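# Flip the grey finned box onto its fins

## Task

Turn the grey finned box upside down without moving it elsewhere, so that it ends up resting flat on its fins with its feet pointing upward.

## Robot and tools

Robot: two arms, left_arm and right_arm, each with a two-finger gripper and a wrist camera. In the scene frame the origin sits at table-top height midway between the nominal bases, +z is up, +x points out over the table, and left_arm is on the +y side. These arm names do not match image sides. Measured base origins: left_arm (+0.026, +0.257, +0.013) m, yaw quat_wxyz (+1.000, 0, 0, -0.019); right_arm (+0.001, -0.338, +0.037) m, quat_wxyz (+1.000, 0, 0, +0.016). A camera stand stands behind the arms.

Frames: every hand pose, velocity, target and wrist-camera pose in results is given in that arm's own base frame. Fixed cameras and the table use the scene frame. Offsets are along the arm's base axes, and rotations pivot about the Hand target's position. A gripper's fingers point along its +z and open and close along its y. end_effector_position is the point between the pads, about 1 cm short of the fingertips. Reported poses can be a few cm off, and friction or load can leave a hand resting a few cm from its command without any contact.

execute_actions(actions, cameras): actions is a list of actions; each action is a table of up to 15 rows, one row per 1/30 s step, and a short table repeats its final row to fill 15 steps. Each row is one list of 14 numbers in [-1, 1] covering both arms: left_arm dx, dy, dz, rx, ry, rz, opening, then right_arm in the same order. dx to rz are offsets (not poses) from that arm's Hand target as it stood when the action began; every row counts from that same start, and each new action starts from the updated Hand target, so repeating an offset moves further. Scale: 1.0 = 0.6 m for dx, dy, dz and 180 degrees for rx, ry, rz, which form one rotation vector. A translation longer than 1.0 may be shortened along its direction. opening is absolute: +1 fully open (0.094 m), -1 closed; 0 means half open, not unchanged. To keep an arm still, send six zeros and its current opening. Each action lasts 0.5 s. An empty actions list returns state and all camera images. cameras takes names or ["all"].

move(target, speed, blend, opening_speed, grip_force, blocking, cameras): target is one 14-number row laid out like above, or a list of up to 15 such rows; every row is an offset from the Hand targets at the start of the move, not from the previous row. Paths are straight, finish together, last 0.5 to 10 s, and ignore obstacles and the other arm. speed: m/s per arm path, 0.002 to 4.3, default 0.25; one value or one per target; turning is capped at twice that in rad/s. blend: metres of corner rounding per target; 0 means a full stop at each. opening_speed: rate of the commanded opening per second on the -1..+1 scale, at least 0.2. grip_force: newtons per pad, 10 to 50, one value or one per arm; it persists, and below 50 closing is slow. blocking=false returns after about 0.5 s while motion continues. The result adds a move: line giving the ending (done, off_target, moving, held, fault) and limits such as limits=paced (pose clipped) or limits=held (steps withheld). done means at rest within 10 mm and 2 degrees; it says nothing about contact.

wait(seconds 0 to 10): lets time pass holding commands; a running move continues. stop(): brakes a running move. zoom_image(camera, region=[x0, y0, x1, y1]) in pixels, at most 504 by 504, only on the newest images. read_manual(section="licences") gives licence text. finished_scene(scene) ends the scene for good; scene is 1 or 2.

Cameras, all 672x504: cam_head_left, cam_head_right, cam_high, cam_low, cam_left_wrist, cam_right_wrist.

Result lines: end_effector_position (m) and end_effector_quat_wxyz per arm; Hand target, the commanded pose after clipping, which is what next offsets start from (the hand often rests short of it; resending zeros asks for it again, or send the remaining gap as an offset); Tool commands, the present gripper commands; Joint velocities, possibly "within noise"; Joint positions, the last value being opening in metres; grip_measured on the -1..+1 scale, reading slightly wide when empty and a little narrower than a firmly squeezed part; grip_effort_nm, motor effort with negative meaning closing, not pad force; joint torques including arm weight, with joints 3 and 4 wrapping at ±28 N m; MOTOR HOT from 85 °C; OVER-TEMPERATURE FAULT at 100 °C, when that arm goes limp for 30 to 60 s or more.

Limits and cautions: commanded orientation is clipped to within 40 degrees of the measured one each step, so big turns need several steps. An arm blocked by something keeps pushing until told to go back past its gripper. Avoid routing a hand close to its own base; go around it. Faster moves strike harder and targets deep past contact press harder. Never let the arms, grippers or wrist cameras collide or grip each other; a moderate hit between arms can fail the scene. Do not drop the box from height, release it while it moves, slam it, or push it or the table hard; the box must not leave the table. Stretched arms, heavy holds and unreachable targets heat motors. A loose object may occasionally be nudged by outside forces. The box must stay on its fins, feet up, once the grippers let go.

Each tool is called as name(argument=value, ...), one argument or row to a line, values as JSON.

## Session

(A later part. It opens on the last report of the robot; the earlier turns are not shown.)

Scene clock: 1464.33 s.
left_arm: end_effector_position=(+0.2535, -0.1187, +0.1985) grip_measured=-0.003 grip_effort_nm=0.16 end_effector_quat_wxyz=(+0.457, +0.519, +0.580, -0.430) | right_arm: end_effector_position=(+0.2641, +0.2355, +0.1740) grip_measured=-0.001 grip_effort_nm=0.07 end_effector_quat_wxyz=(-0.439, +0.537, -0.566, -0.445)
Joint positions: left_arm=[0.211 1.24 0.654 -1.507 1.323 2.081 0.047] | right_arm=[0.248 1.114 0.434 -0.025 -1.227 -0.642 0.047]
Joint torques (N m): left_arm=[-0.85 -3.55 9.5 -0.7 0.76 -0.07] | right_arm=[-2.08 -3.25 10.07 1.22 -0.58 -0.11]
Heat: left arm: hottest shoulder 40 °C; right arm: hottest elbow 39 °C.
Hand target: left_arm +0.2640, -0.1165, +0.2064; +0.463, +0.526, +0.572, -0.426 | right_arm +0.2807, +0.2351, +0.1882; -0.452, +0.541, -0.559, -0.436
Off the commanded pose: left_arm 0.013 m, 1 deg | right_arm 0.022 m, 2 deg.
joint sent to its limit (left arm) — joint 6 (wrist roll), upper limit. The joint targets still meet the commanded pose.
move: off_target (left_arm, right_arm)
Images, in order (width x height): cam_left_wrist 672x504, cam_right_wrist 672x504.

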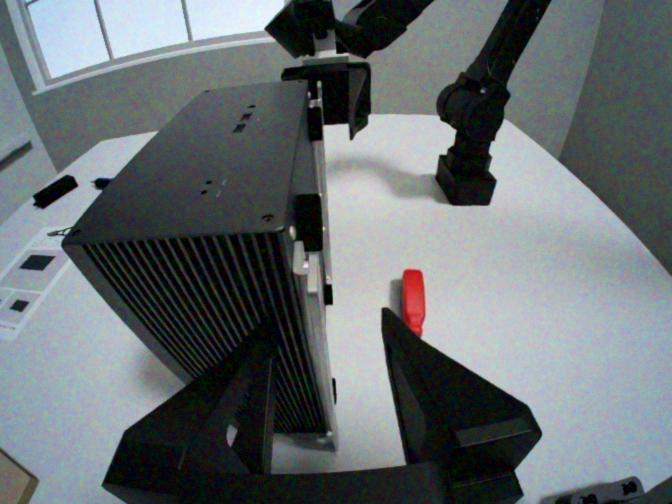

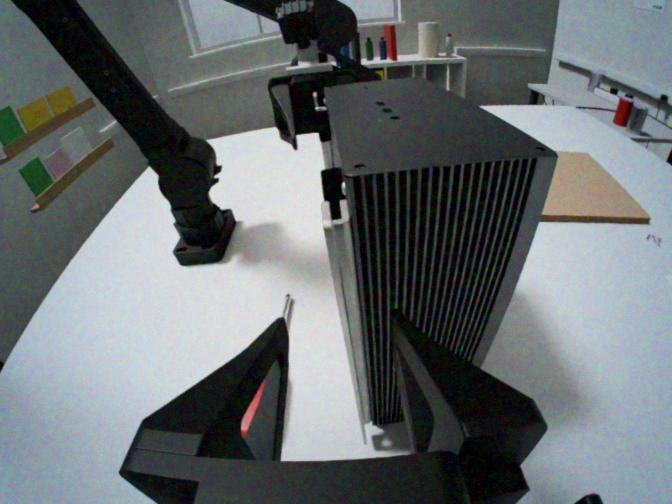

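move(
  target=[0,-0.003,0,0,0,0,-1,0,0.002,0,0,0,0,-1],
  speed=0.03,
  opening_speed=0.5,
  cameras=["cam_head_left","cam_left_wrist","cam_right_wrist"],
)

Scene clock: 1474.43 s.
left_arm: end_effector_position=(+0.2563, -0.1182, +0.1999) grip_measured=-0.834 grip_effort_nm=-1.00 end_effector_quat_wxyz=(+0.461, +0.521, +0.577, -0.428) | right_arm: end_effector_position=(+0.2669, +0.2355, +0.1740) grip_measured=-0.950 grip_effort_nm=-0.89 end_effector_quat_wxyz=(-0.439, +0.537, -0.568, -0.442)
Joint positions: left_arm=[0.211 1.245 0.66 -1.507 1.328 2.092 0.008] | right_arm=[0.247 1.119 0.439 -0.025 -1.221 -0.644 0.002]
Joint torques (N m): left_arm=[-1.26 -3.78 8.99 -0.57 0.71 -0.19] | right_arm=[-0.97 -3.84 9.65 1.63 -0.78 -0.07]
Heat: left arm: hottest elbow 40 °C; right arm: hottest elbow 40 °C.
Hand target: left_arm +0.2640, -0.1182, +0.2063; +0.463, +0.526, +0.572, -0.426 | right_arm +0.2807, +0.2363, +0.1882; -0.452, +0.541, -0.559, -0.436
Off the commanded pose: left_arm 0.010 m, 1 deg | right_arm 0.020 m, 2 deg.
joint sent to its limit (left arm) — joint 6 (wrist roll), upper limit. The joint targets still meet the commanded pose.
move: off_target (right_arm)
Images, in order (width x height): cam_head_left 672x504, cam_left_wrist 672x504, cam_right_wrist 672x504.

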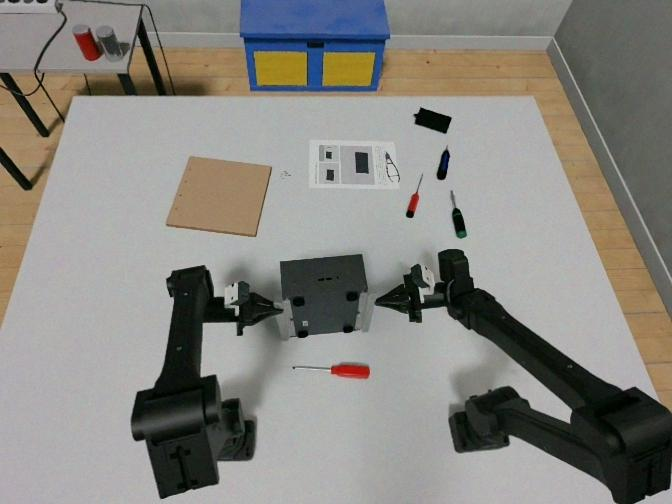

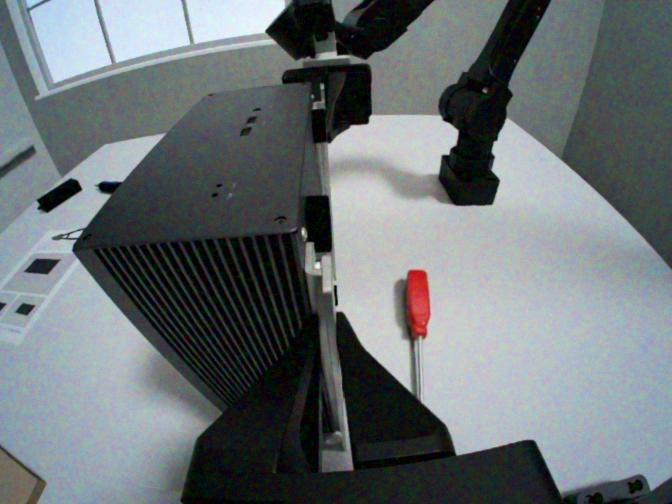

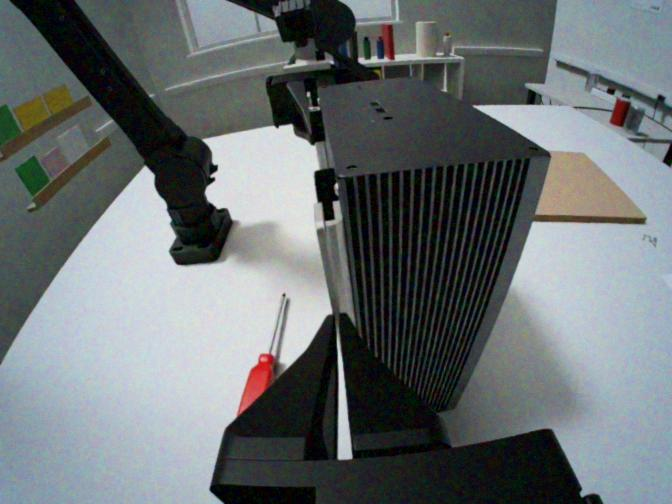

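zoom_image(
  camera="cam_left_wrist",
  region=[230, 230, 430, 480],
)

zoom_image(
  camera="cam_right_wrist",
  region=[240, 170, 440, 420],
)

Scaled by 2.016 from the camera's 672x504 image, which has a finer 960x720 frame.

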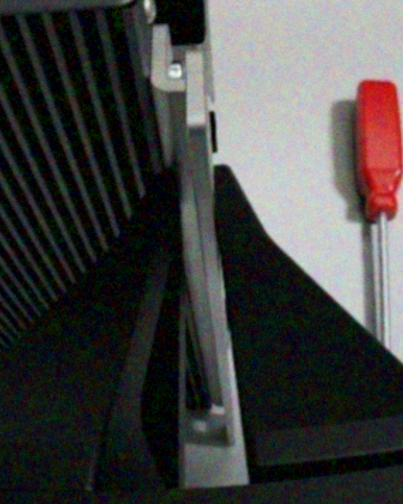

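Scaled by 2.016 from the camera's 672x504 image, which has a finer 960x720 frame.

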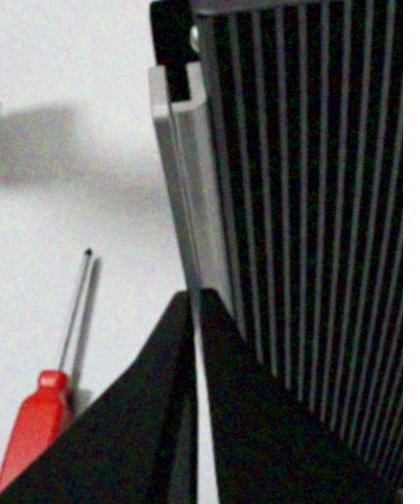

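move(
  target=[
    [0,0.002,0,0,0,0,0,0,0,0,0,0,0,-1],
    [-0.003,0.011,0,0,0,0,0,0,0,0,0,0,0,-1],
    [-0.003,0.011,0,0,0,0,-1,0,0,0,0,0,0,-1],
  ],
  speed=0.03,
  opening_speed=0.5,
  cameras=["cam_left_wrist","cam_right_wrist"],
)

zoom_image(
  camera="cam_left_wrist",
  region=[230, 230, 430, 480],
)

Scene clock: 1505.20 s.
left_arm: end_effector_position=(+0.2553, -0.1158, +0.1989) grip_measured=-0.930 grip_effort_nm=-0.98 end_effector_quat_wxyz=(+0.456, +0.520, +0.582, -0.427) | right_arm: end_effector_position=(+0.2672, +0.2355, +0.1741) grip_measured=-0.957 grip_effort_nm=-1.04 end_effector_quat_wxyz=(-0.440, +0.538, -0.567, -0.442)
Joint positions: left_arm=[0.22 1.244 0.661 -1.517 1.315 2.093 0.003] | right_arm=[0.247 1.119 0.44 -0.025 -1.221 -0.645 0.002]
Joint torques (N m): left_arm=[-0.15 -4.78 8.64 -0.51 0.61 -0.18] | right_arm=[-1.55 -3.84 9.54 1.57 -0.73 -0.08]
Heat: left arm: hottest elbow 42 °C; right arm: hottest elbow 44 °C.
Hand target: left_arm +0.2622, -0.1117, +0.2063; +0.463, +0.526, +0.572, -0.426 | right_arm +0.2808, +0.2363, +0.1882; -0.452, +0.541, -0.559, -0.436
Off the commanded pose: left_arm 0.011 m, 1 deg | right_arm 0.020 m, 2 deg.
joint sent to its limit (left arm) — joint 6 (wrist roll), upper limit. The joint targets still meet the commanded pose.
move: off_target (left_arm, right_arm); target 3's new opening was sent with left_arm's hand 0.011 m and 1 deg from that target
Images, in order (width x height): cam_left_wrist 672x504, cam_right_wrist 672x504.

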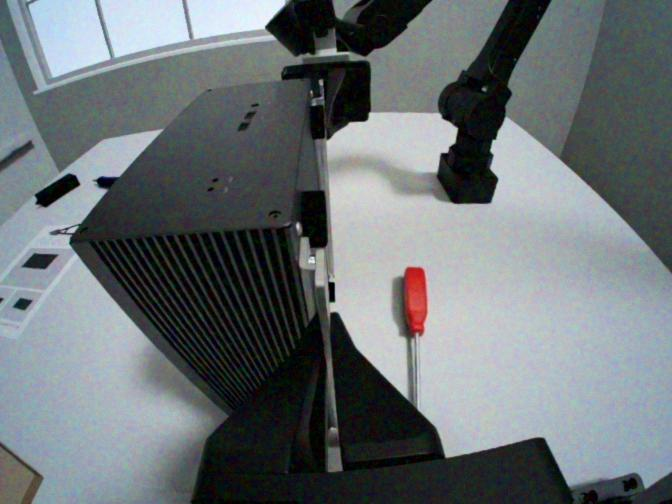

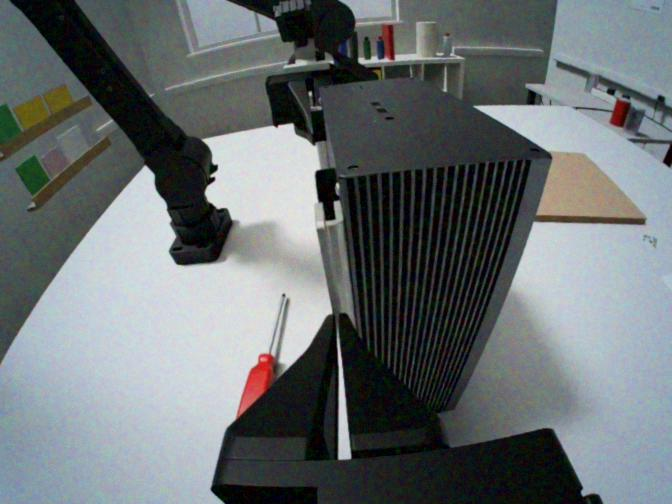

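Scaled by 2.016 from the camera's 672x504 image, which has a finer 960x720 frame.

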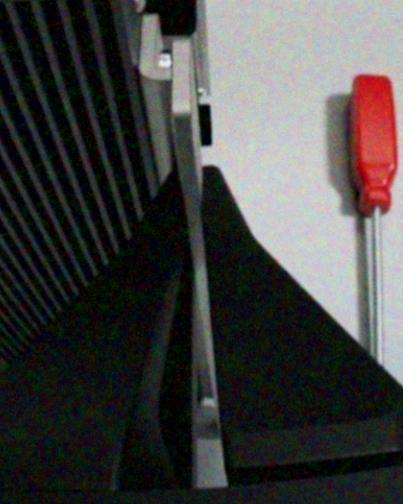

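move(
  target=[
    [0,0,0,0,0,0,-1,0,-0.002,0,0,0,0,0],
    [0,0,0,0,0,0,-1,0,0.011,0,0,0,0,0],
    [0,0,0,0,0,0,-1,0,0.011,0,0,0,0,-1],
  ],
  speed=0.03,
  opening_speed=0.6,
  cameras=["cam_right_wrist"],
)

zoom_image(
  camera="cam_right_wrist",
  region=[240, 170, 440, 420],
)

Scene clock: 1518.77 s.
left_arm: end_effector_position=(+0.2570, -0.1155, +0.1997) grip_measured=-0.935 grip_effort_nm=-1.01 end_effector_quat_wxyz=(+0.459, +0.523, +0.580, -0.424) | right_arm: end_effector_position=(+0.2701, +0.2359, +0.1760) grip_measured=-0.944 grip_effort_nm=-0.95 end_effector_quat_wxyz=(-0.443, +0.534, -0.569, -0.441)
Joint positions: left_arm=[0.22 1.244 0.665 -1.512 1.315 2.093 0.003] | right_arm=[0.247 1.12 0.44 0.001 -1.216 -0.618 0.003]
Joint torques (N m): left_arm=[-0.09 -4.72 8.44 -0.76 0.6 -0.18] | right_arm=[-0.09 -2.78 9.52 2.09 -0.24 0.07]
Heat: left arm: hottest elbow 43 °C; right arm: hottest elbow 44 °C.
Hand target: left_arm +0.2622, -0.1117, +0.2063; +0.463, +0.526, +0.572, -0.426 | right_arm +0.2808, +0.2429, +0.1883; -0.452, +0.541, -0.559, -0.436
Off the commanded pose: left_arm 0.009 m, 1 deg | right_arm 0.018 m, 2 deg.
joint sent to its limit (left arm) — joint 6 (wrist roll), upper limit. The joint targets still meet the commanded pose.
move: off_target (right_arm); target 3's new opening was sent with right_arm's hand 0.018 m and 2 deg from that target
Images, in order (width x height): cam_right_wrist 672x504.

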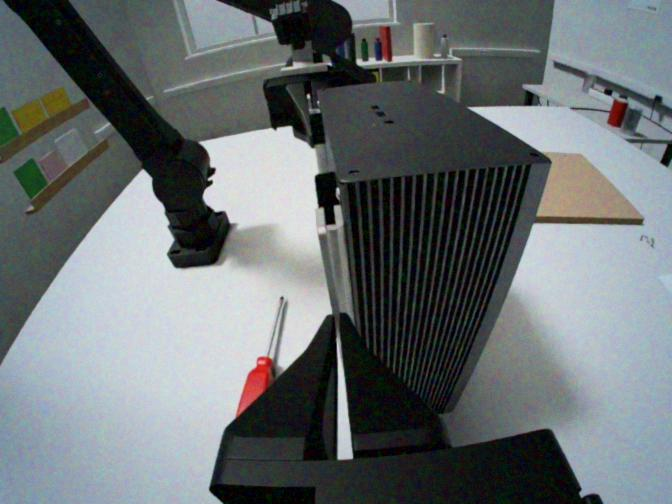

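Scaled by 2.016 from the camera's 672x504 image, which has a finer 960x720 frame.

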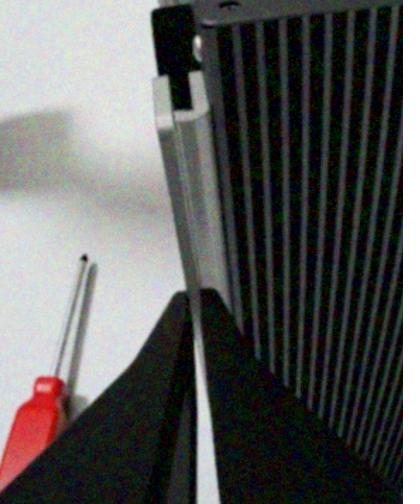

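move(
  target=[
    [0.0602,0.0023,0.0192,0,0.0556,0,-1,0.0618,-0.002,0.0191,0,0.0556,0,-1],
    [0.1228,0.0047,0.0277,0,0.1111,0,-1,0.1259,-0.004,0.0272,0,0.1111,0,-1],
  ],
  speed=0.04,
  blend=0.01,
  cameras=["cam_head_left","cam_left_wrist","cam_right_wrist"],
)

Scene clock: 1537.00 s.
left_arm: end_effector_position=(+0.3289, -0.1106, +0.2195) grip_measured=-0.937 grip_effort_nm=-1.01 end_effector_quat_wxyz=(+0.367, +0.455, +0.638, -0.502) | right_arm: end_effector_position=(+0.3404, +0.2376, +0.1893) grip_measured=-0.947 grip_effort_nm=-1.04 end_effector_quat_wxyz=(+0.343, -0.457, +0.633, +0.523)
Joint positions: left_arm=[0.179 1.459 0.922 -1.656 1.287 1.893 0.003] | right_arm=[0.194 1.351 0.718 -0.349 -1.306 -0.601 0.003]
Joint torques (N m): left_arm=[-0.62 -6.71 8.91 -1.28 0.58 -0.4] | right_arm=[-1.03 -7 10.62 0.95 -0.85 0.14]
Heat: left arm: hottest elbow 42 °C; right arm: hottest elbow 44 °C.
Hand target: left_arm +0.3359, -0.1088, +0.2230; +0.357, +0.444, +0.644, -0.511 | right_arm +0.3563, +0.2405, +0.2045; +0.348, -0.457, +0.629, +0.523
Off the commanded pose: left_arm 0.008 m, 2 deg | right_arm 0.022 m, 1 deg.
joint sent to its limit (left arm) — joint 4 (wrist pitch), lower limit. The joint targets still meet the commanded pose.
move: off_target (right_arm)
Images, in order (width x height): cam_head_left 672x504, cam_left_wrist 672x504, cam_right_wrist 672x504.

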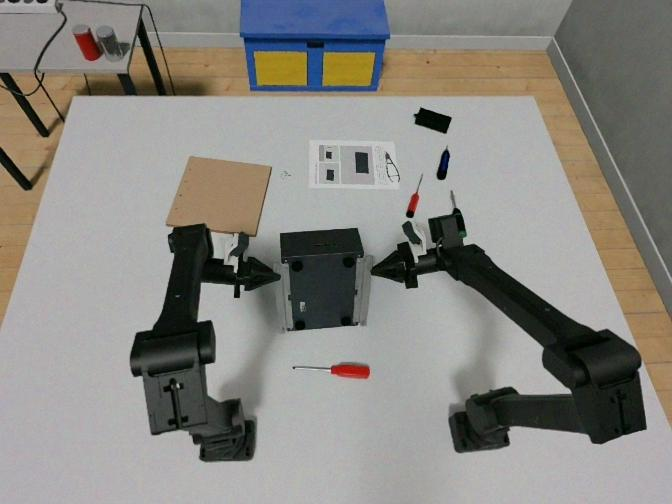

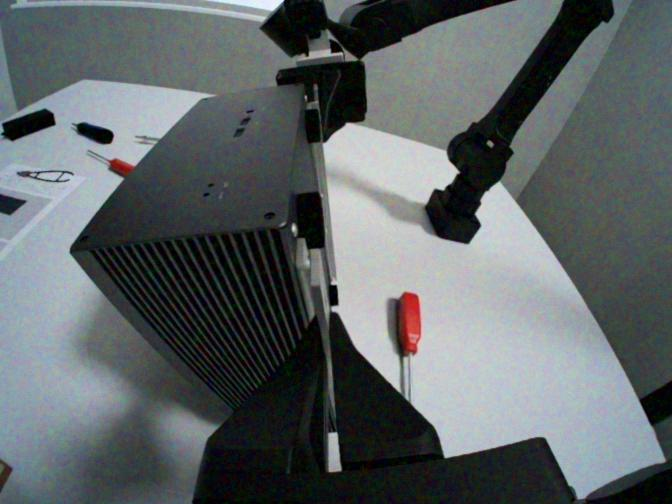

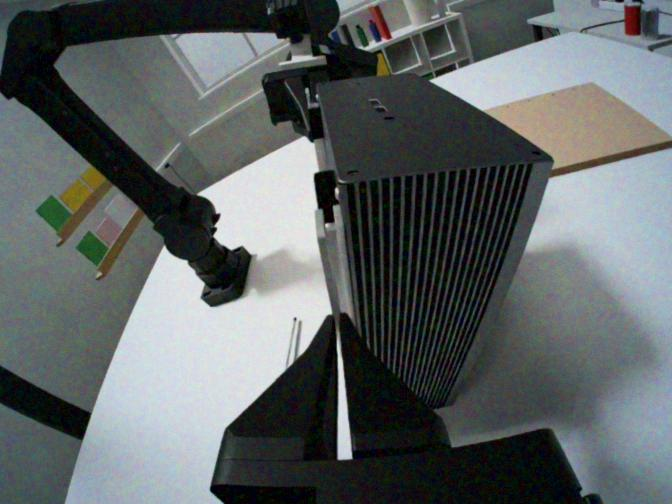

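move(
  target=[
    [0.063,0.0024,-0.0025,0,0.0556,0,-1,0.0645,-0.0021,-0.0032,0,0.0556,0,-1],
    [0.1247,0.0047,-0.0159,0,0.1111,0,-1,0.1276,-0.0041,-0.0175,0,0.1111,0,-1],
  ],
  speed=0.04,
  blend=0.01,
  cameras=["cam_head_left","cam_left_wrist","cam_right_wrist"],
)

Scene clock: 1552.47 s.
left_arm: end_effector_position=(+0.4048, -0.1032, +0.2130) grip_measured=-0.937 grip_effort_nm=-1.01 end_effector_quat_wxyz=(+0.265, +0.338, +0.708, -0.561) | right_arm: end_effector_position=(+0.4237, +0.2419, +0.1853) grip_measured=-0.947 grip_effort_nm=-1.04 end_effector_quat_wxyz=(+0.230, -0.362, +0.682, +0.592)
Joint positions: left_arm=[0.163 1.655 1.138 -1.666 1.285 1.517 0.003] | right_arm=[0.162 1.64 1.049 -0.754 -1.372 -0.628 0.003]
Joint torques (N m): left_arm=[-1.96 -9.93 9.31 -0.85 0.05 -0.31] | right_arm=[-1.26 -11.75 8.81 0.18 -1.17 -0.15]
Heat: left arm: hottest elbow 43 °C; right arm: hottest elbow 46 °C.
Hand target: left_arm +0.4106, -0.1061, +0.2133; +0.239, +0.349, +0.696, -0.580 | right_arm +0.4329, +0.2381, +0.1941; +0.234, -0.359, +0.680, +0.595
Off the commanded pose: left_arm 0.007 m, 4 deg | right_arm 0.013 m, 1 deg.
joint sent to its limit (left arm) — joint 4 (wrist pitch), lower limit. The joint targets are off in orientation, not in position.
move: off_target (left_arm, right_arm)
Images, in order (width x height): cam_head_left 672x504, cam_left_wrist 672x504, cam_right_wrist 672x504.

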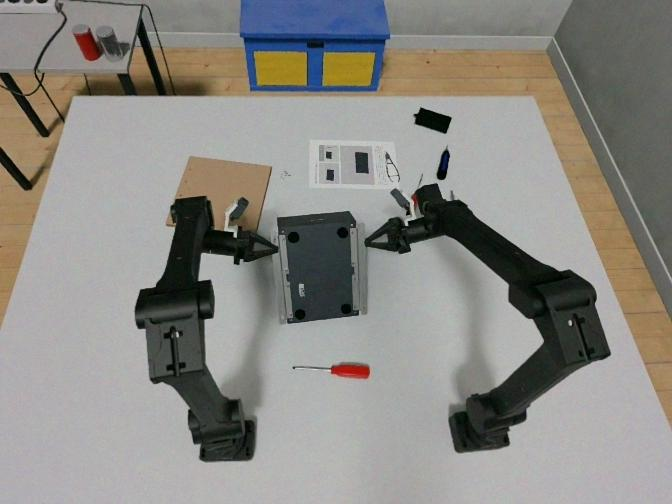

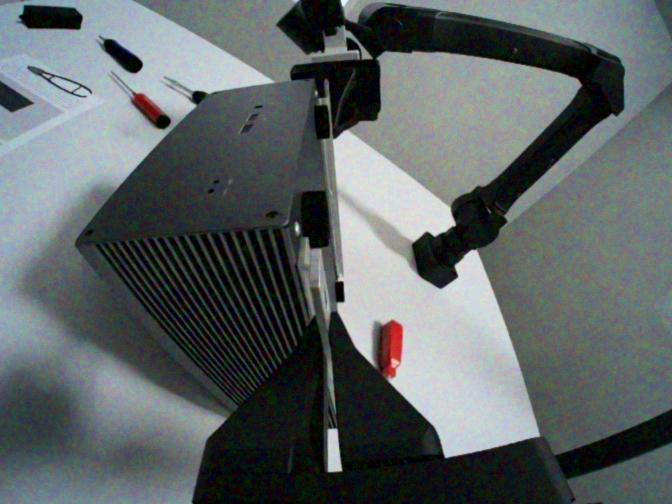

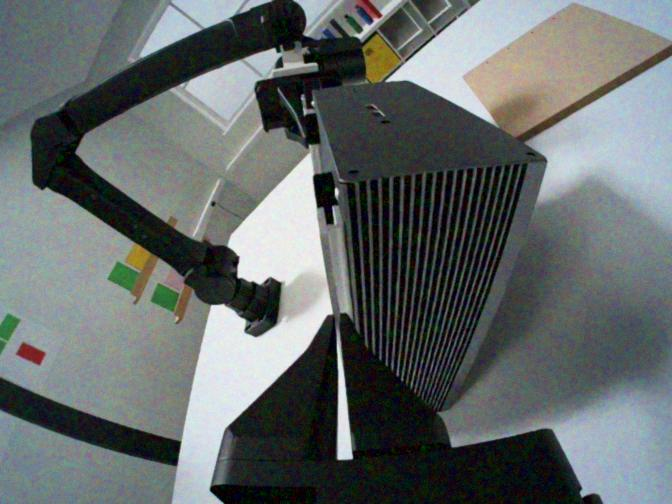

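move(
  target=[
    [0.0585,0.0022,-0.0239,0,0.0556,0,-1,0.0596,-0.0019,-0.0251,0,0.0556,0,-1],
    [0.1119,0.0043,-0.0576,0,0.1111,0,-1,0.1139,-0.0037,-0.0601,0,0.1111,0,-1],
  ],
  speed=0.04,
  blend=0.01,
  cameras=["cam_head_left","cam_left_wrist","cam_right_wrist"],
)

Scene clock: 1566.67 s.
left_arm: end_effector_position=(+0.4638, -0.1009, +0.1633) grip_measured=-0.923 grip_effort_nm=-1.01 end_effector_quat_wxyz=(+0.121, +0.185, +0.760, -0.611) | right_arm: end_effector_position=(+0.4858, +0.2408, +0.1395) grip_measured=-0.947 grip_effort_nm=-1.04 end_effector_quat_wxyz=(+0.085, -0.236, +0.719, +0.648)
Joint positions: left_arm=[0.145 1.886 1.304 -1.673 1.277 1.139 0.004] | right_arm=[0.138 1.97 1.364 -1.278 -1.417 -0.765 0.003]
Joint torques (N m): left_arm=[-1.67 -15.15 10.81 -0.61 0.31 0.23] | right_arm=[-1.67 -17.61 9.06 -0.57 -1.25 -0.45]
Heat: left arm: hottest elbow 44 °C; right arm: hottest elbow 46 °C.
Hand target: left_arm +0.4778, -0.1034, +0.1788; +0.115, +0.243, +0.727, -0.632 | right_arm +0.5012, +0.2358, +0.1579; +0.112, -0.250, +0.710, +0.648
Off the commanded pose: left_arm 0.021 m, 8 deg | right_arm 0.025 m, 4 deg.
joint sent to its limit (left arm) — joint 4 (wrist pitch), lower limit. The joint targets are off in orientation, not in position.
move: off_target (left_arm, right_arm)
Images, in order (width x height): cam_head_left 672x504, cam_left_wrist 672x504, cam_right_wrist 672x504.

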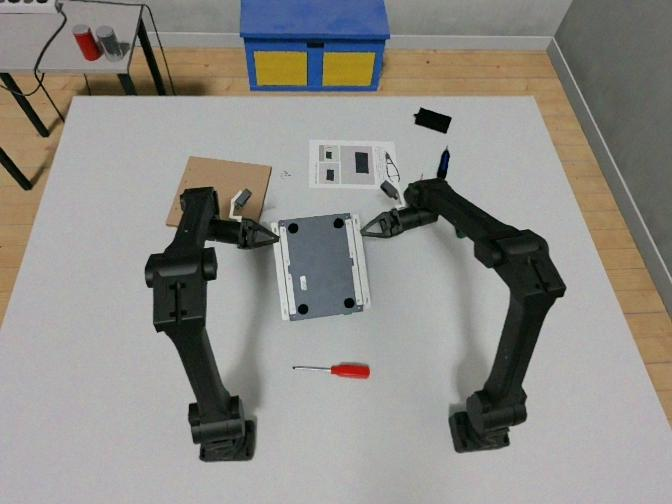

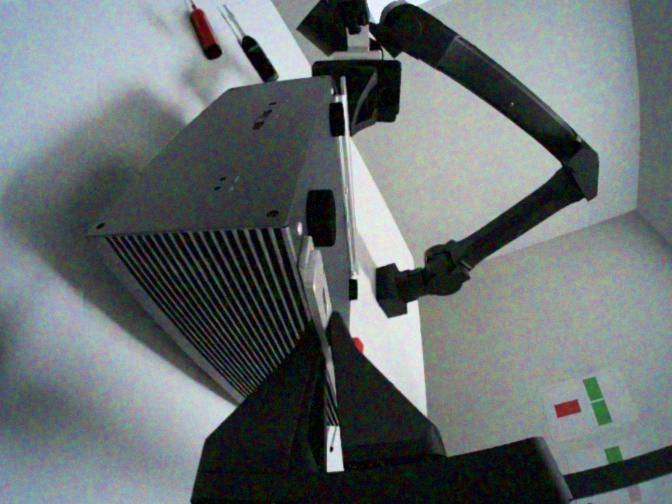

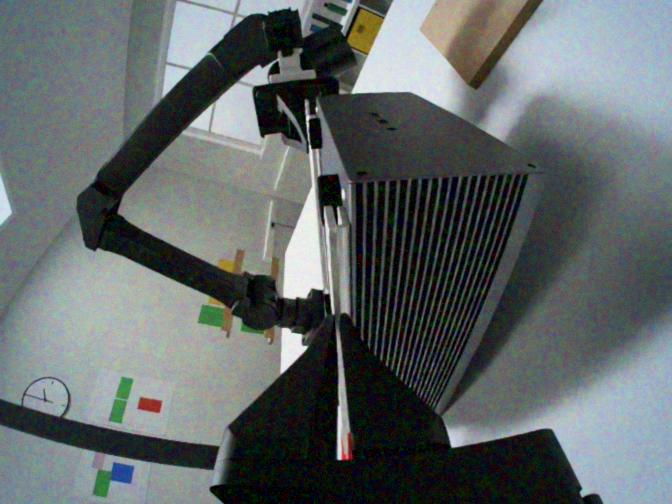

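move(
  target=[
    [0.0467,0.0018,-0.0425,0,0.0556,0,-1,0.0474,-0.0015,-0.0439,0,0.0556,0,-1],
    [0.0854,0.0032,-0.0924,0,0.1111,0,-1,0.0865,-0.0028,-0.0954,0,0.1111,0,-1],
  ],
  speed=0.04,
  blend=0.01,
  cameras=["cam_head_left","cam_left_wrist","cam_right_wrist"],
)

Scene clock: 1586.43 s.
left_arm: end_effector_position=(+0.5093, -0.0955, +0.1005) grip_measured=-0.904 grip_effort_nm=-1.01 end_effector_quat_wxyz=(+0.005, +0.056, +0.777, -0.627) | right_arm: end_effector_position=(+0.5342, +0.2418, +0.0792) grip_measured=-0.947 grip_effort_nm=-1.04 end_effector_quat_wxyz=(-0.032, -0.120, +0.729, +0.673)
Joint positions: left_arm=[0.142 2.101 1.451 -1.673 1.274 0.854 0.004] | right_arm=[0.127 2.269 1.633 -1.67 -1.446 -0.854 0.003]
Joint torques (N m): left_arm=[-2.14 -18.26 10.89 -0.68 0.91 0.15] | right_arm=[-2.32 -21.13 8.84 -1.22 -1.02 -0.25]
Heat: left arm: hottest elbow 44 °C; right arm: hottest elbow 46 °C.
Hand target: left_arm +0.5291, -0.1014, +0.1234; -0.013, +0.129, +0.736, -0.665 | right_arm +0.5530, +0.2342, +0.1007; -0.013, -0.134, +0.719, +0.682
Off the commanded pose: left_arm 0.031 m, 11 deg | right_arm 0.030 m, 3 deg.
joint sent to its limit (left arm) — joint 4 (wrist pitch), lower limit. The joint targets are off in orientation, not in position.
joint sent to its limit (right arm) — joint 4 (wrist pitch), lower limit. The joint targets still meet the commanded pose.
move: off_target (left_arm, right_arm)
Images, in order (width x height): cam_head_left 672x504, cam_left_wrist 672x504, cam_right_wrist 672x504.

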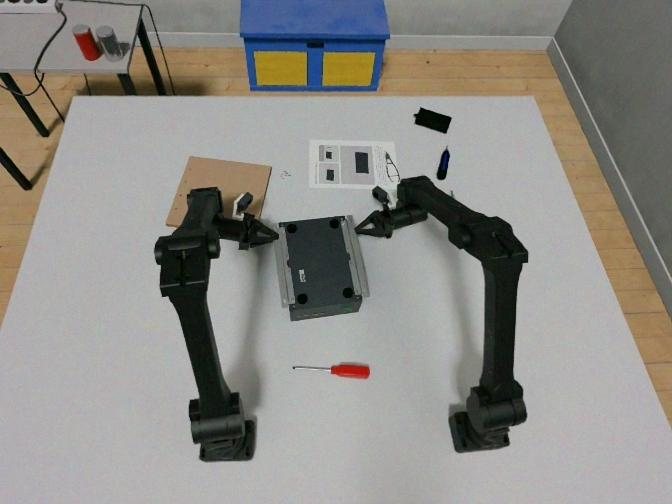

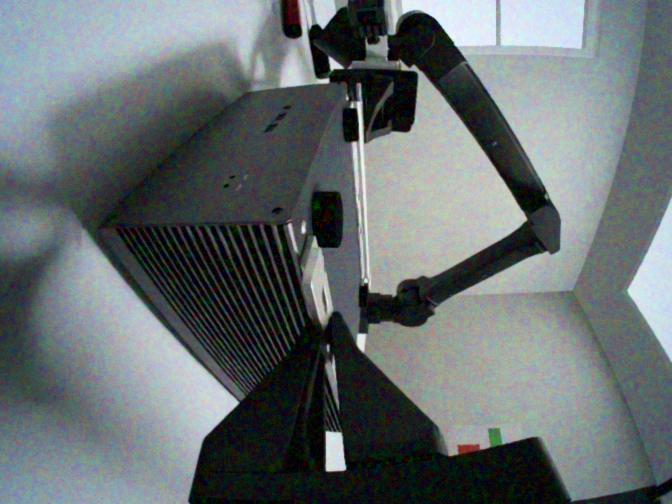

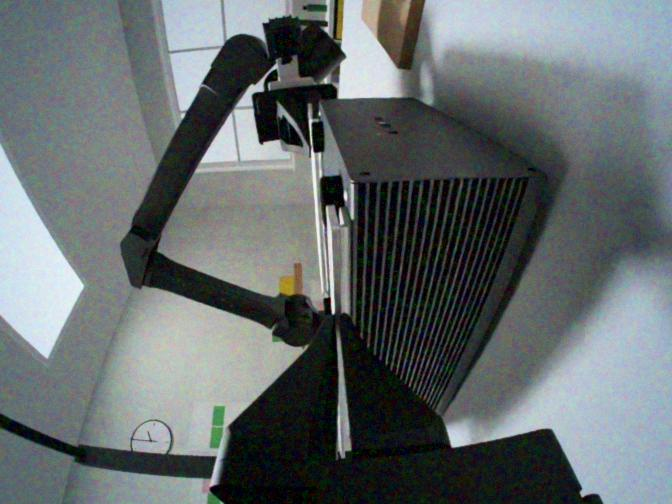

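move(
  target=[0.01,0.0006,-0.045,0,0.03,0,-1,0.01,-0.0004,-0.047,0,0.03,0,-1],
  speed=0.03,
  cameras=["cam_head_left","cam_left_wrist","cam_right_wrist"],
)

Scene clock: 1594.53 s.
left_arm: end_effector_position=(+0.5131, -0.0957, +0.0853) grip_measured=-0.901 grip_effort_nm=-1.01 end_effector_quat_wxyz=(-0.020, +0.030, +0.776, -0.630) | right_arm: end_effector_position=(+0.5389, +0.2415, +0.0654) grip_measured=-0.947 grip_effort_nm=-1.04 end_effector_quat_wxyz=(-0.058, -0.089, +0.731, +0.674)
Joint positions: left_arm=[0.141 2.144 1.47 -1.683 1.276 0.816 0.005] | right_arm=[0.125 2.309 1.656 -1.686 -1.454 -0.807 0.003]
Joint torques (N m): left_arm=[-2.2 -16.67 11.18 -0.36 0.88 0.01] | right_arm=[-1.96 -19.02 8.76 -0.66 -1 -0.19]
Heat: left arm: hottest elbow 45 °C; right arm: hottest elbow 46 °C.
Hand target: left_arm +0.5351, -0.1013, +0.0965; -0.048, +0.098, +0.734, -0.670 | right_arm +0.5590, +0.2338, +0.0723; -0.047, -0.102, +0.718, +0.687
Off the commanded pose: left_arm 0.025 m, 11 deg | right_arm 0.023 m, 3 deg.
joint read past its limit (left arm) — joint 4 (wrist pitch), lower limit.
joint sent to its limit (left arm) — joint 4 (wrist pitch), lower limit. The joint targets are off in orientation, not in position.
joint sent to its limit (right arm) — joint 4 (wrist pitch), lower limit. The joint targets still meet the commanded pose.
move: off_target (left_arm, right_arm)
Images, in order (width x height): cam_head_left 672x504, cam_left_wrist 672x504, cam_right_wrist 672x504.

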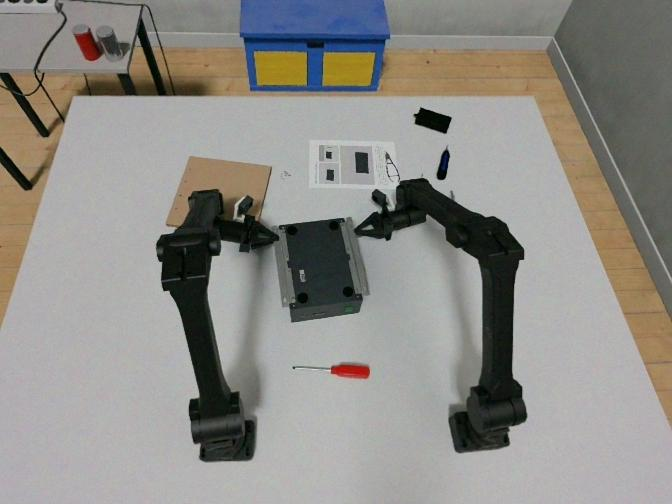

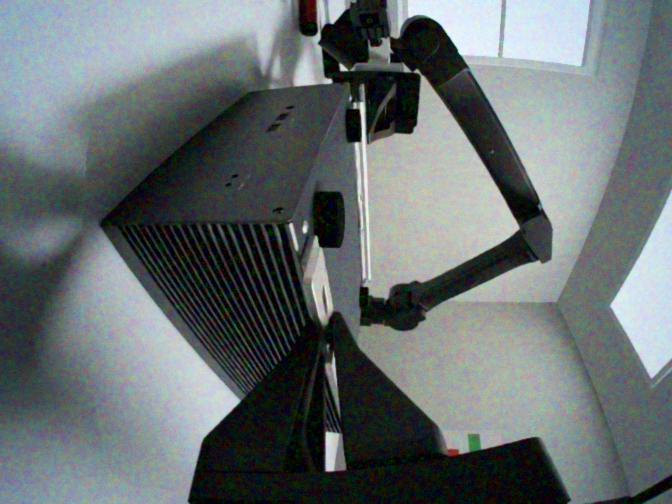

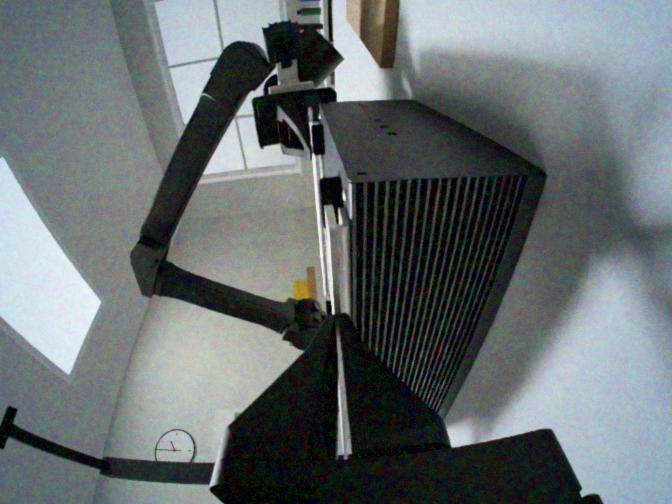

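move(
  target=[0.004,0,-0.018,0,0.0,0,-1,0.004,0,-0.03,0,0.02,0,-1],
  speed=0.03,
  cameras=["cam_low","cam_head_left","cam_right_wrist"],
)

Scene clock: 1603.10 s.
left_arm: end_effector_position=(+0.5183, -0.0957, +0.0849) grip_measured=-0.901 grip_effort_nm=-1.01 end_effector_quat_wxyz=(-0.017, +0.031, +0.775, -0.631) | right_arm: end_effector_position=(+0.5455, +0.2412, +0.0650) grip_measured=-0.947 grip_effort_nm=-1.04 end_effector_quat_wxyz=(-0.062, -0.077, +0.730, +0.677)
Joint positions: left_arm=[0.14 2.154 1.486 -1.683 1.28 0.814 0.005] | right_arm=[0.123 2.322 1.677 -1.692 -1.464 -0.783 0.003]
Joint torques (N m): left_arm=[-2.14 -15.56 10.92 -0.31 0.74 0.18] | right_arm=[-1.38 -17.03 8.39 -0.32 -0.96 -0.05]
Heat: left arm: hottest elbow 46 °C; right arm: hottest elbow 46 °C.
Hand target: left_arm +0.5374, -0.1012, +0.0855; -0.048, +0.098, +0.734, -0.670 | right_arm +0.5615, +0.2339, +0.0546; -0.069, -0.080, +0.716, +0.690
Off the commanded pose: left_arm 0.020 m, 11 deg | right_arm 0.021 m, 2 deg.
joint read past its limit (left arm) — joint 4 (wrist pitch), lower limit.
joint read past its limit (right arm) — joint 4 (wrist pitch), lower limit.
joint sent to its limit (left arm) — joint 4 (wrist pitch), lower limit. The joint targets are off in orientation, not in position.
joint sent to its limit (right arm) — joint 4 (wrist pitch), lower limit. The joint targets are off in orientation, not in position.
move: off_target (left_arm, right_arm)
Images, in order (width x height): cam_head_left 672x504, cam_low 672x504, cam_right_wrist 672x504.

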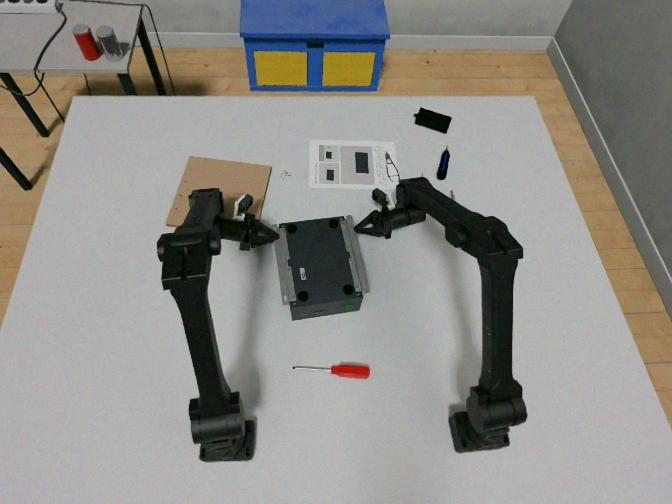

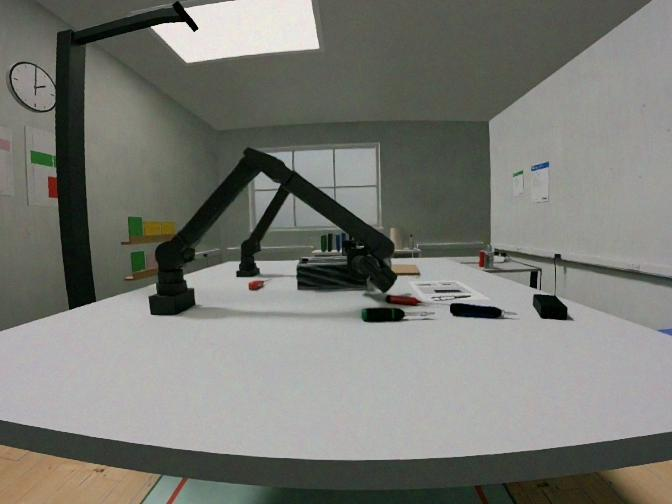

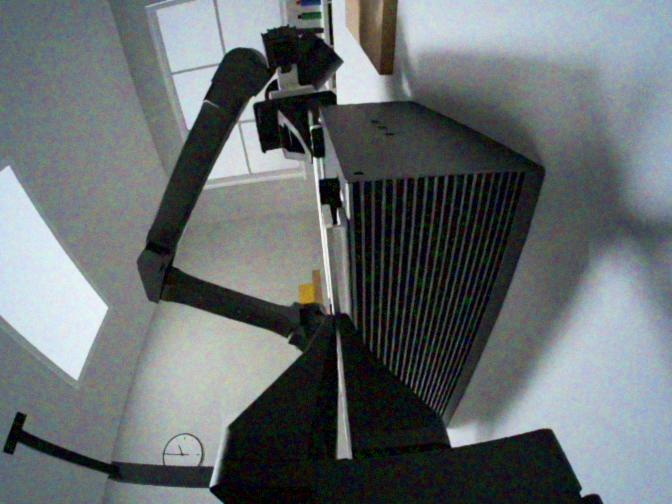

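move(
  target=[-0.005,-0.03,0.0,0,0,-0.03,-1,-0.09,-0.03,0.015,0,0.0,-0.03,-1],
  speed=0.03,
  cameras=["cam_head_left","cam_left_wrist","cam_right_wrist"],
)

Scene clock: 1633.40 s.
left_arm: end_effector_position=(+0.5201, -0.1176, +0.0848) grip_measured=-0.896 grip_effort_nm=-1.01 end_effector_quat_wxyz=(-0.031, +0.060, +0.780, -0.622) | right_arm: end_effector_position=(+0.5158, +0.2199, +0.0640) grip_measured=-0.947 grip_effort_nm=-1.04 end_effector_quat_wxyz=(-0.032, -0.047, +0.714, +0.698)
Joint positions: left_arm=[0.094 2.162 1.517 -1.683 1.256 0.809 0.005] | right_arm=[0.088 2.244 1.486 -1.575 -1.537 -0.782 0.002]
Joint torques (N m): left_arm=[-1.2 -16.26 10.02 -0.31 0.4 0.19] | right_arm=[-1.44 -19.43 2.89 -0.35 0.22 -0.17]
Heat: left arm: hottest elbow 49 °C; right arm: hottest elbow 44 °C.
Hand target: left_arm +0.5345, -0.1191, +0.0857; -0.079, +0.132, +0.729, -0.667 | right_arm +0.5074, +0.2159, +0.0635; -0.037, -0.046, +0.719, +0.693
Off the commanded pose: left_arm 0.014 m, 13 deg | right_arm 0.009 m, 1 deg.
joint read past its limit (left arm) — joint 4 (wrist pitch), lower limit.
joint sent to its limit (left arm) — joint 4 (wrist pitch), lower limit. The joint targets are off in orientation, not in position.
move: off_target (left_arm)
Images, in order (width x height): cam_head_left 672x504, cam_left_wrist 672x504, cam_right_wrist 672x504.

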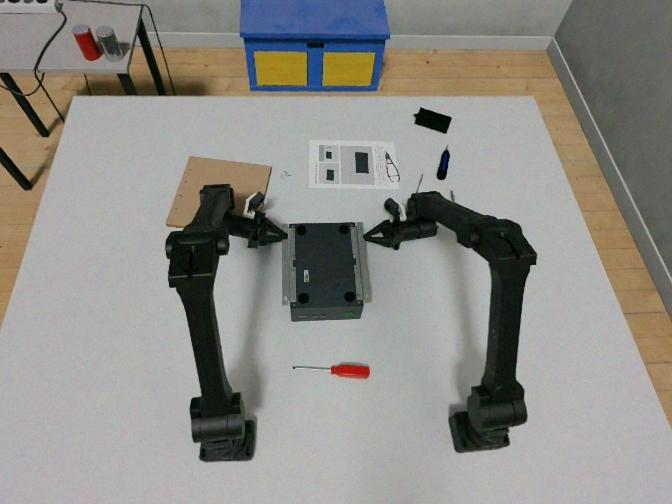

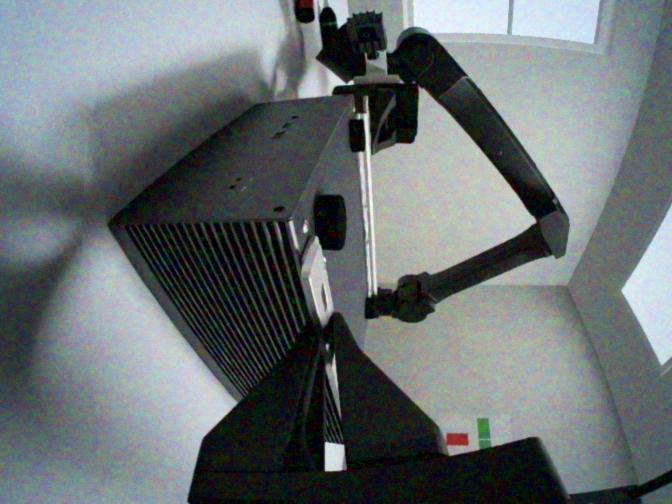

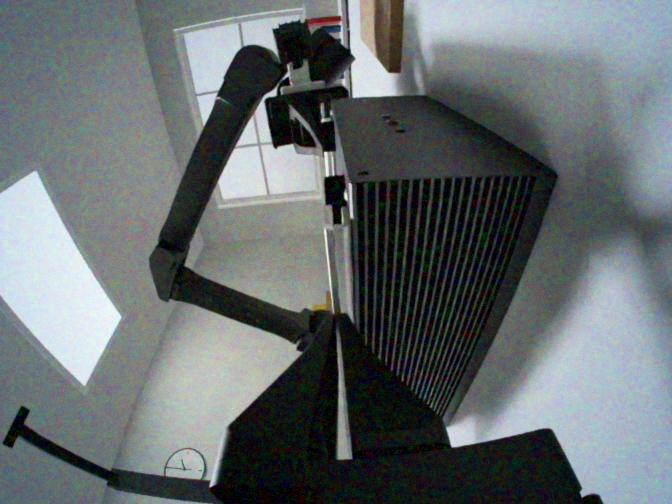

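move(
  target=[0.005,-0.004,0.0,0,0,-0.03,-1,-0.055,-0.002,0.0,0,0.0,-0.02,-1],
  speed=0.03,
  cameras=["cam_head_left"],
)

zoom_image(
  camera="cam_head_left",
  region=[230, 190, 430, 340],
)

Scene clock: 1647.63 s.
left_arm: end_effector_position=(+0.5189, -0.1298, +0.0846) grip_measured=-0.886 grip_effort_nm=-1.01 end_effector_quat_wxyz=(-0.043, +0.087, +0.789, -0.606) | right_arm: end_effector_position=(+0.4912, +0.2099, +0.0636) grip_measured=-0.947 grip_effort_nm=-1.04 end_effector_quat_wxyz=(-0.017, -0.030, +0.704, +0.709)
Joint positions: left_arm=[0.065 2.162 1.54 -1.683 1.212 0.806 0.005] | right_arm=[0.073 2.177 1.343 -1.407 -1.579 -0.689 0.002]
Joint torques (N m): left_arm=[0.21 -16.32 10.62 -0.29 0.25 0.16] | right_arm=[0.26 -18.49 1.85 -0.66 0.24 -0.31]
Heat: left arm: hottest elbow 47 °C; right arm: hottest elbow 42 °C.
Hand target: left_arm +0.5375, -0.1215, +0.0857; -0.110, +0.167, +0.722, -0.662 | right_arm +0.4745, +0.2146, +0.0635; -0.015, -0.024, +0.720, +0.693
Off the commanded pose: left_arm 0.020 m, 16 deg | right_arm 0.017 m, 3 deg.
joint read past its limit (left arm) — joint 4 (wrist pitch), lower limit.
joint sent to its limit (left arm) — joint 4 (wrist pitch), lower limit. The joint targets are off in orientation, not in position.
move: off_target (left_arm, right_arm)
Images, in order (width x height): cam_head_left 672x504.

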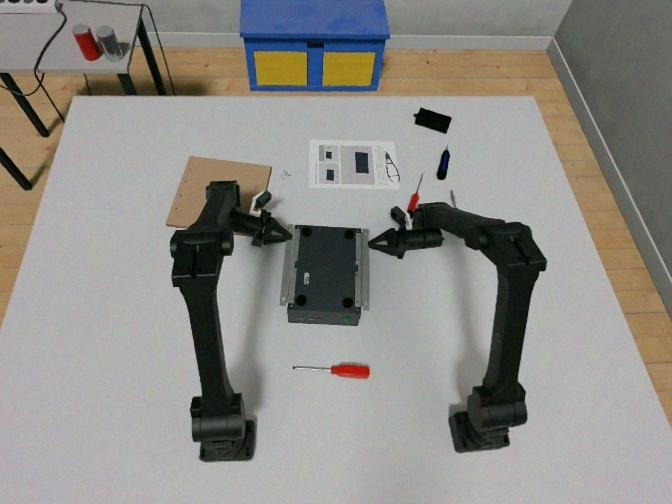

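Scaled by 2.520.

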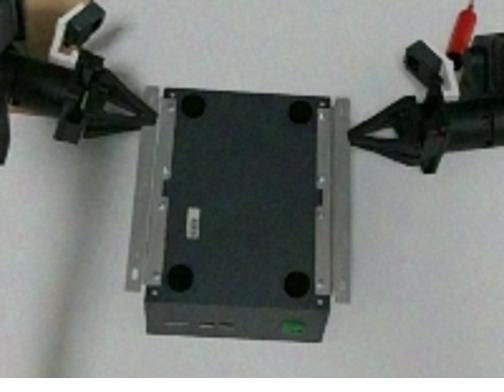

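move(
  target=[
    [-0.018,-0.004,0,0,0,0,-1,0.016,-0.004,0,0,0,0,-1],
    [-0.018,-0.004,0,0,0,0,0,0.016,-0.004,0,0,0,0,0],
  ],
  speed=0.03,
  opening_speed=0.4,
  cameras=["cam_head_left","cam_left_wrist","cam_right_wrist"],
)

Scene clock: 1667.00 s.
left_arm: end_effector_position=(+0.5181, -0.1294, +0.0839) grip_measured=-0.003 grip_effort_nm=0.17 end_effector_quat_wxyz=(-0.036, +0.101, +0.789, -0.605) | right_arm: end_effector_position=(+0.4842, +0.2093, +0.0571) grip_measured=-0.001 grip_effort_nm=0.07 end_effector_quat_wxyz=(-0.029, -0.028, +0.710, +0.703)
Joint positions: left_arm=[0.065 2.161 1.54 -1.683 1.205 0.836 0.047] | right_arm=[0.073 2.172 1.323 -1.375 -1.558 -0.652 0.047]
Joint torques (N m): left_arm=[-0.09 -17.49 8.23 -0.31 0.43 0.02] | right_arm=[-0.44 -18.14 4.51 0.09 -0.46 -0.01]
Heat: left arm: hottest elbow 46 °C; right arm: hottest elbow 40 °C.
Hand target: left_arm +0.5267, -0.1240, +0.0855; -0.111, +0.167, +0.722, -0.662 | right_arm +0.4840, +0.2123, +0.0634; -0.015, -0.024, +0.720, +0.693
Off the commanded pose: left_arm 0.010 m, 15 deg | right_arm 0.007 m, 2 deg.
joint read past its limit (left arm) — joint 4 (wrist pitch), lower limit.
joint sent to its limit (left arm) — joint 4 (wrist pitch), lower limit. The joint targets are off in orientation, not in position.
move: off_target (left_arm); target 2's new opening was sent with left_arm's hand 0.010 m and 16 deg from that target
Images, in order (width x height): cam_head_left 672x504, cam_left_wrist 672x504, cam_right_wrist 672x504.

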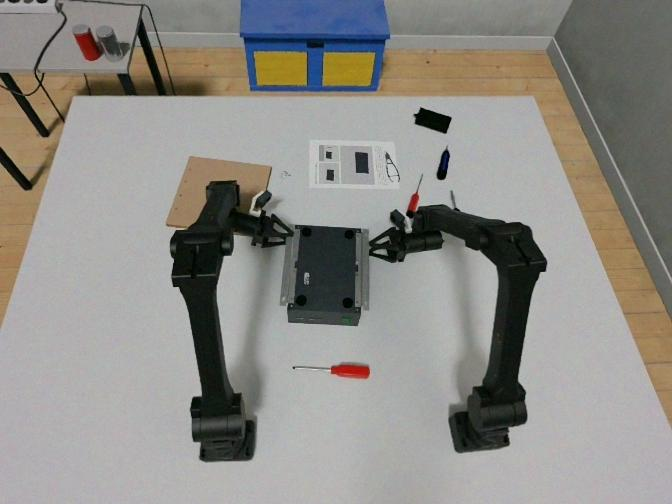

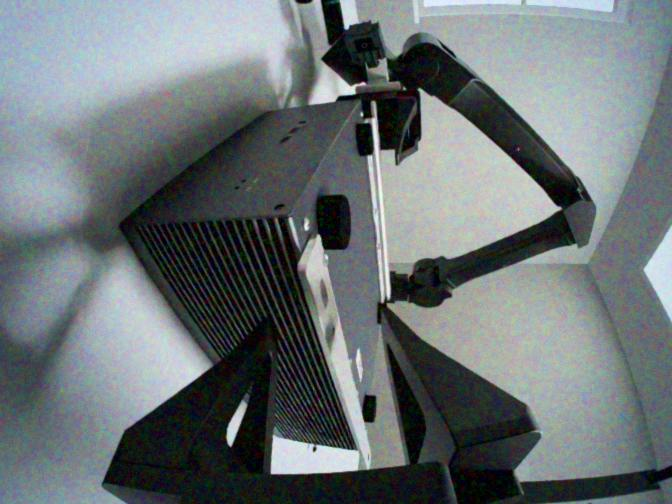

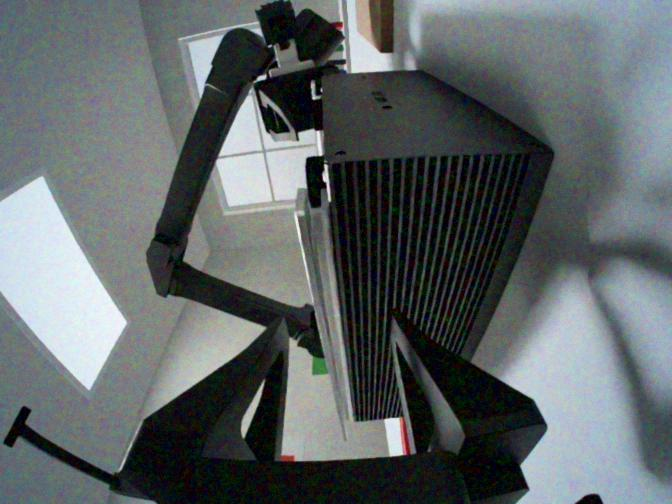

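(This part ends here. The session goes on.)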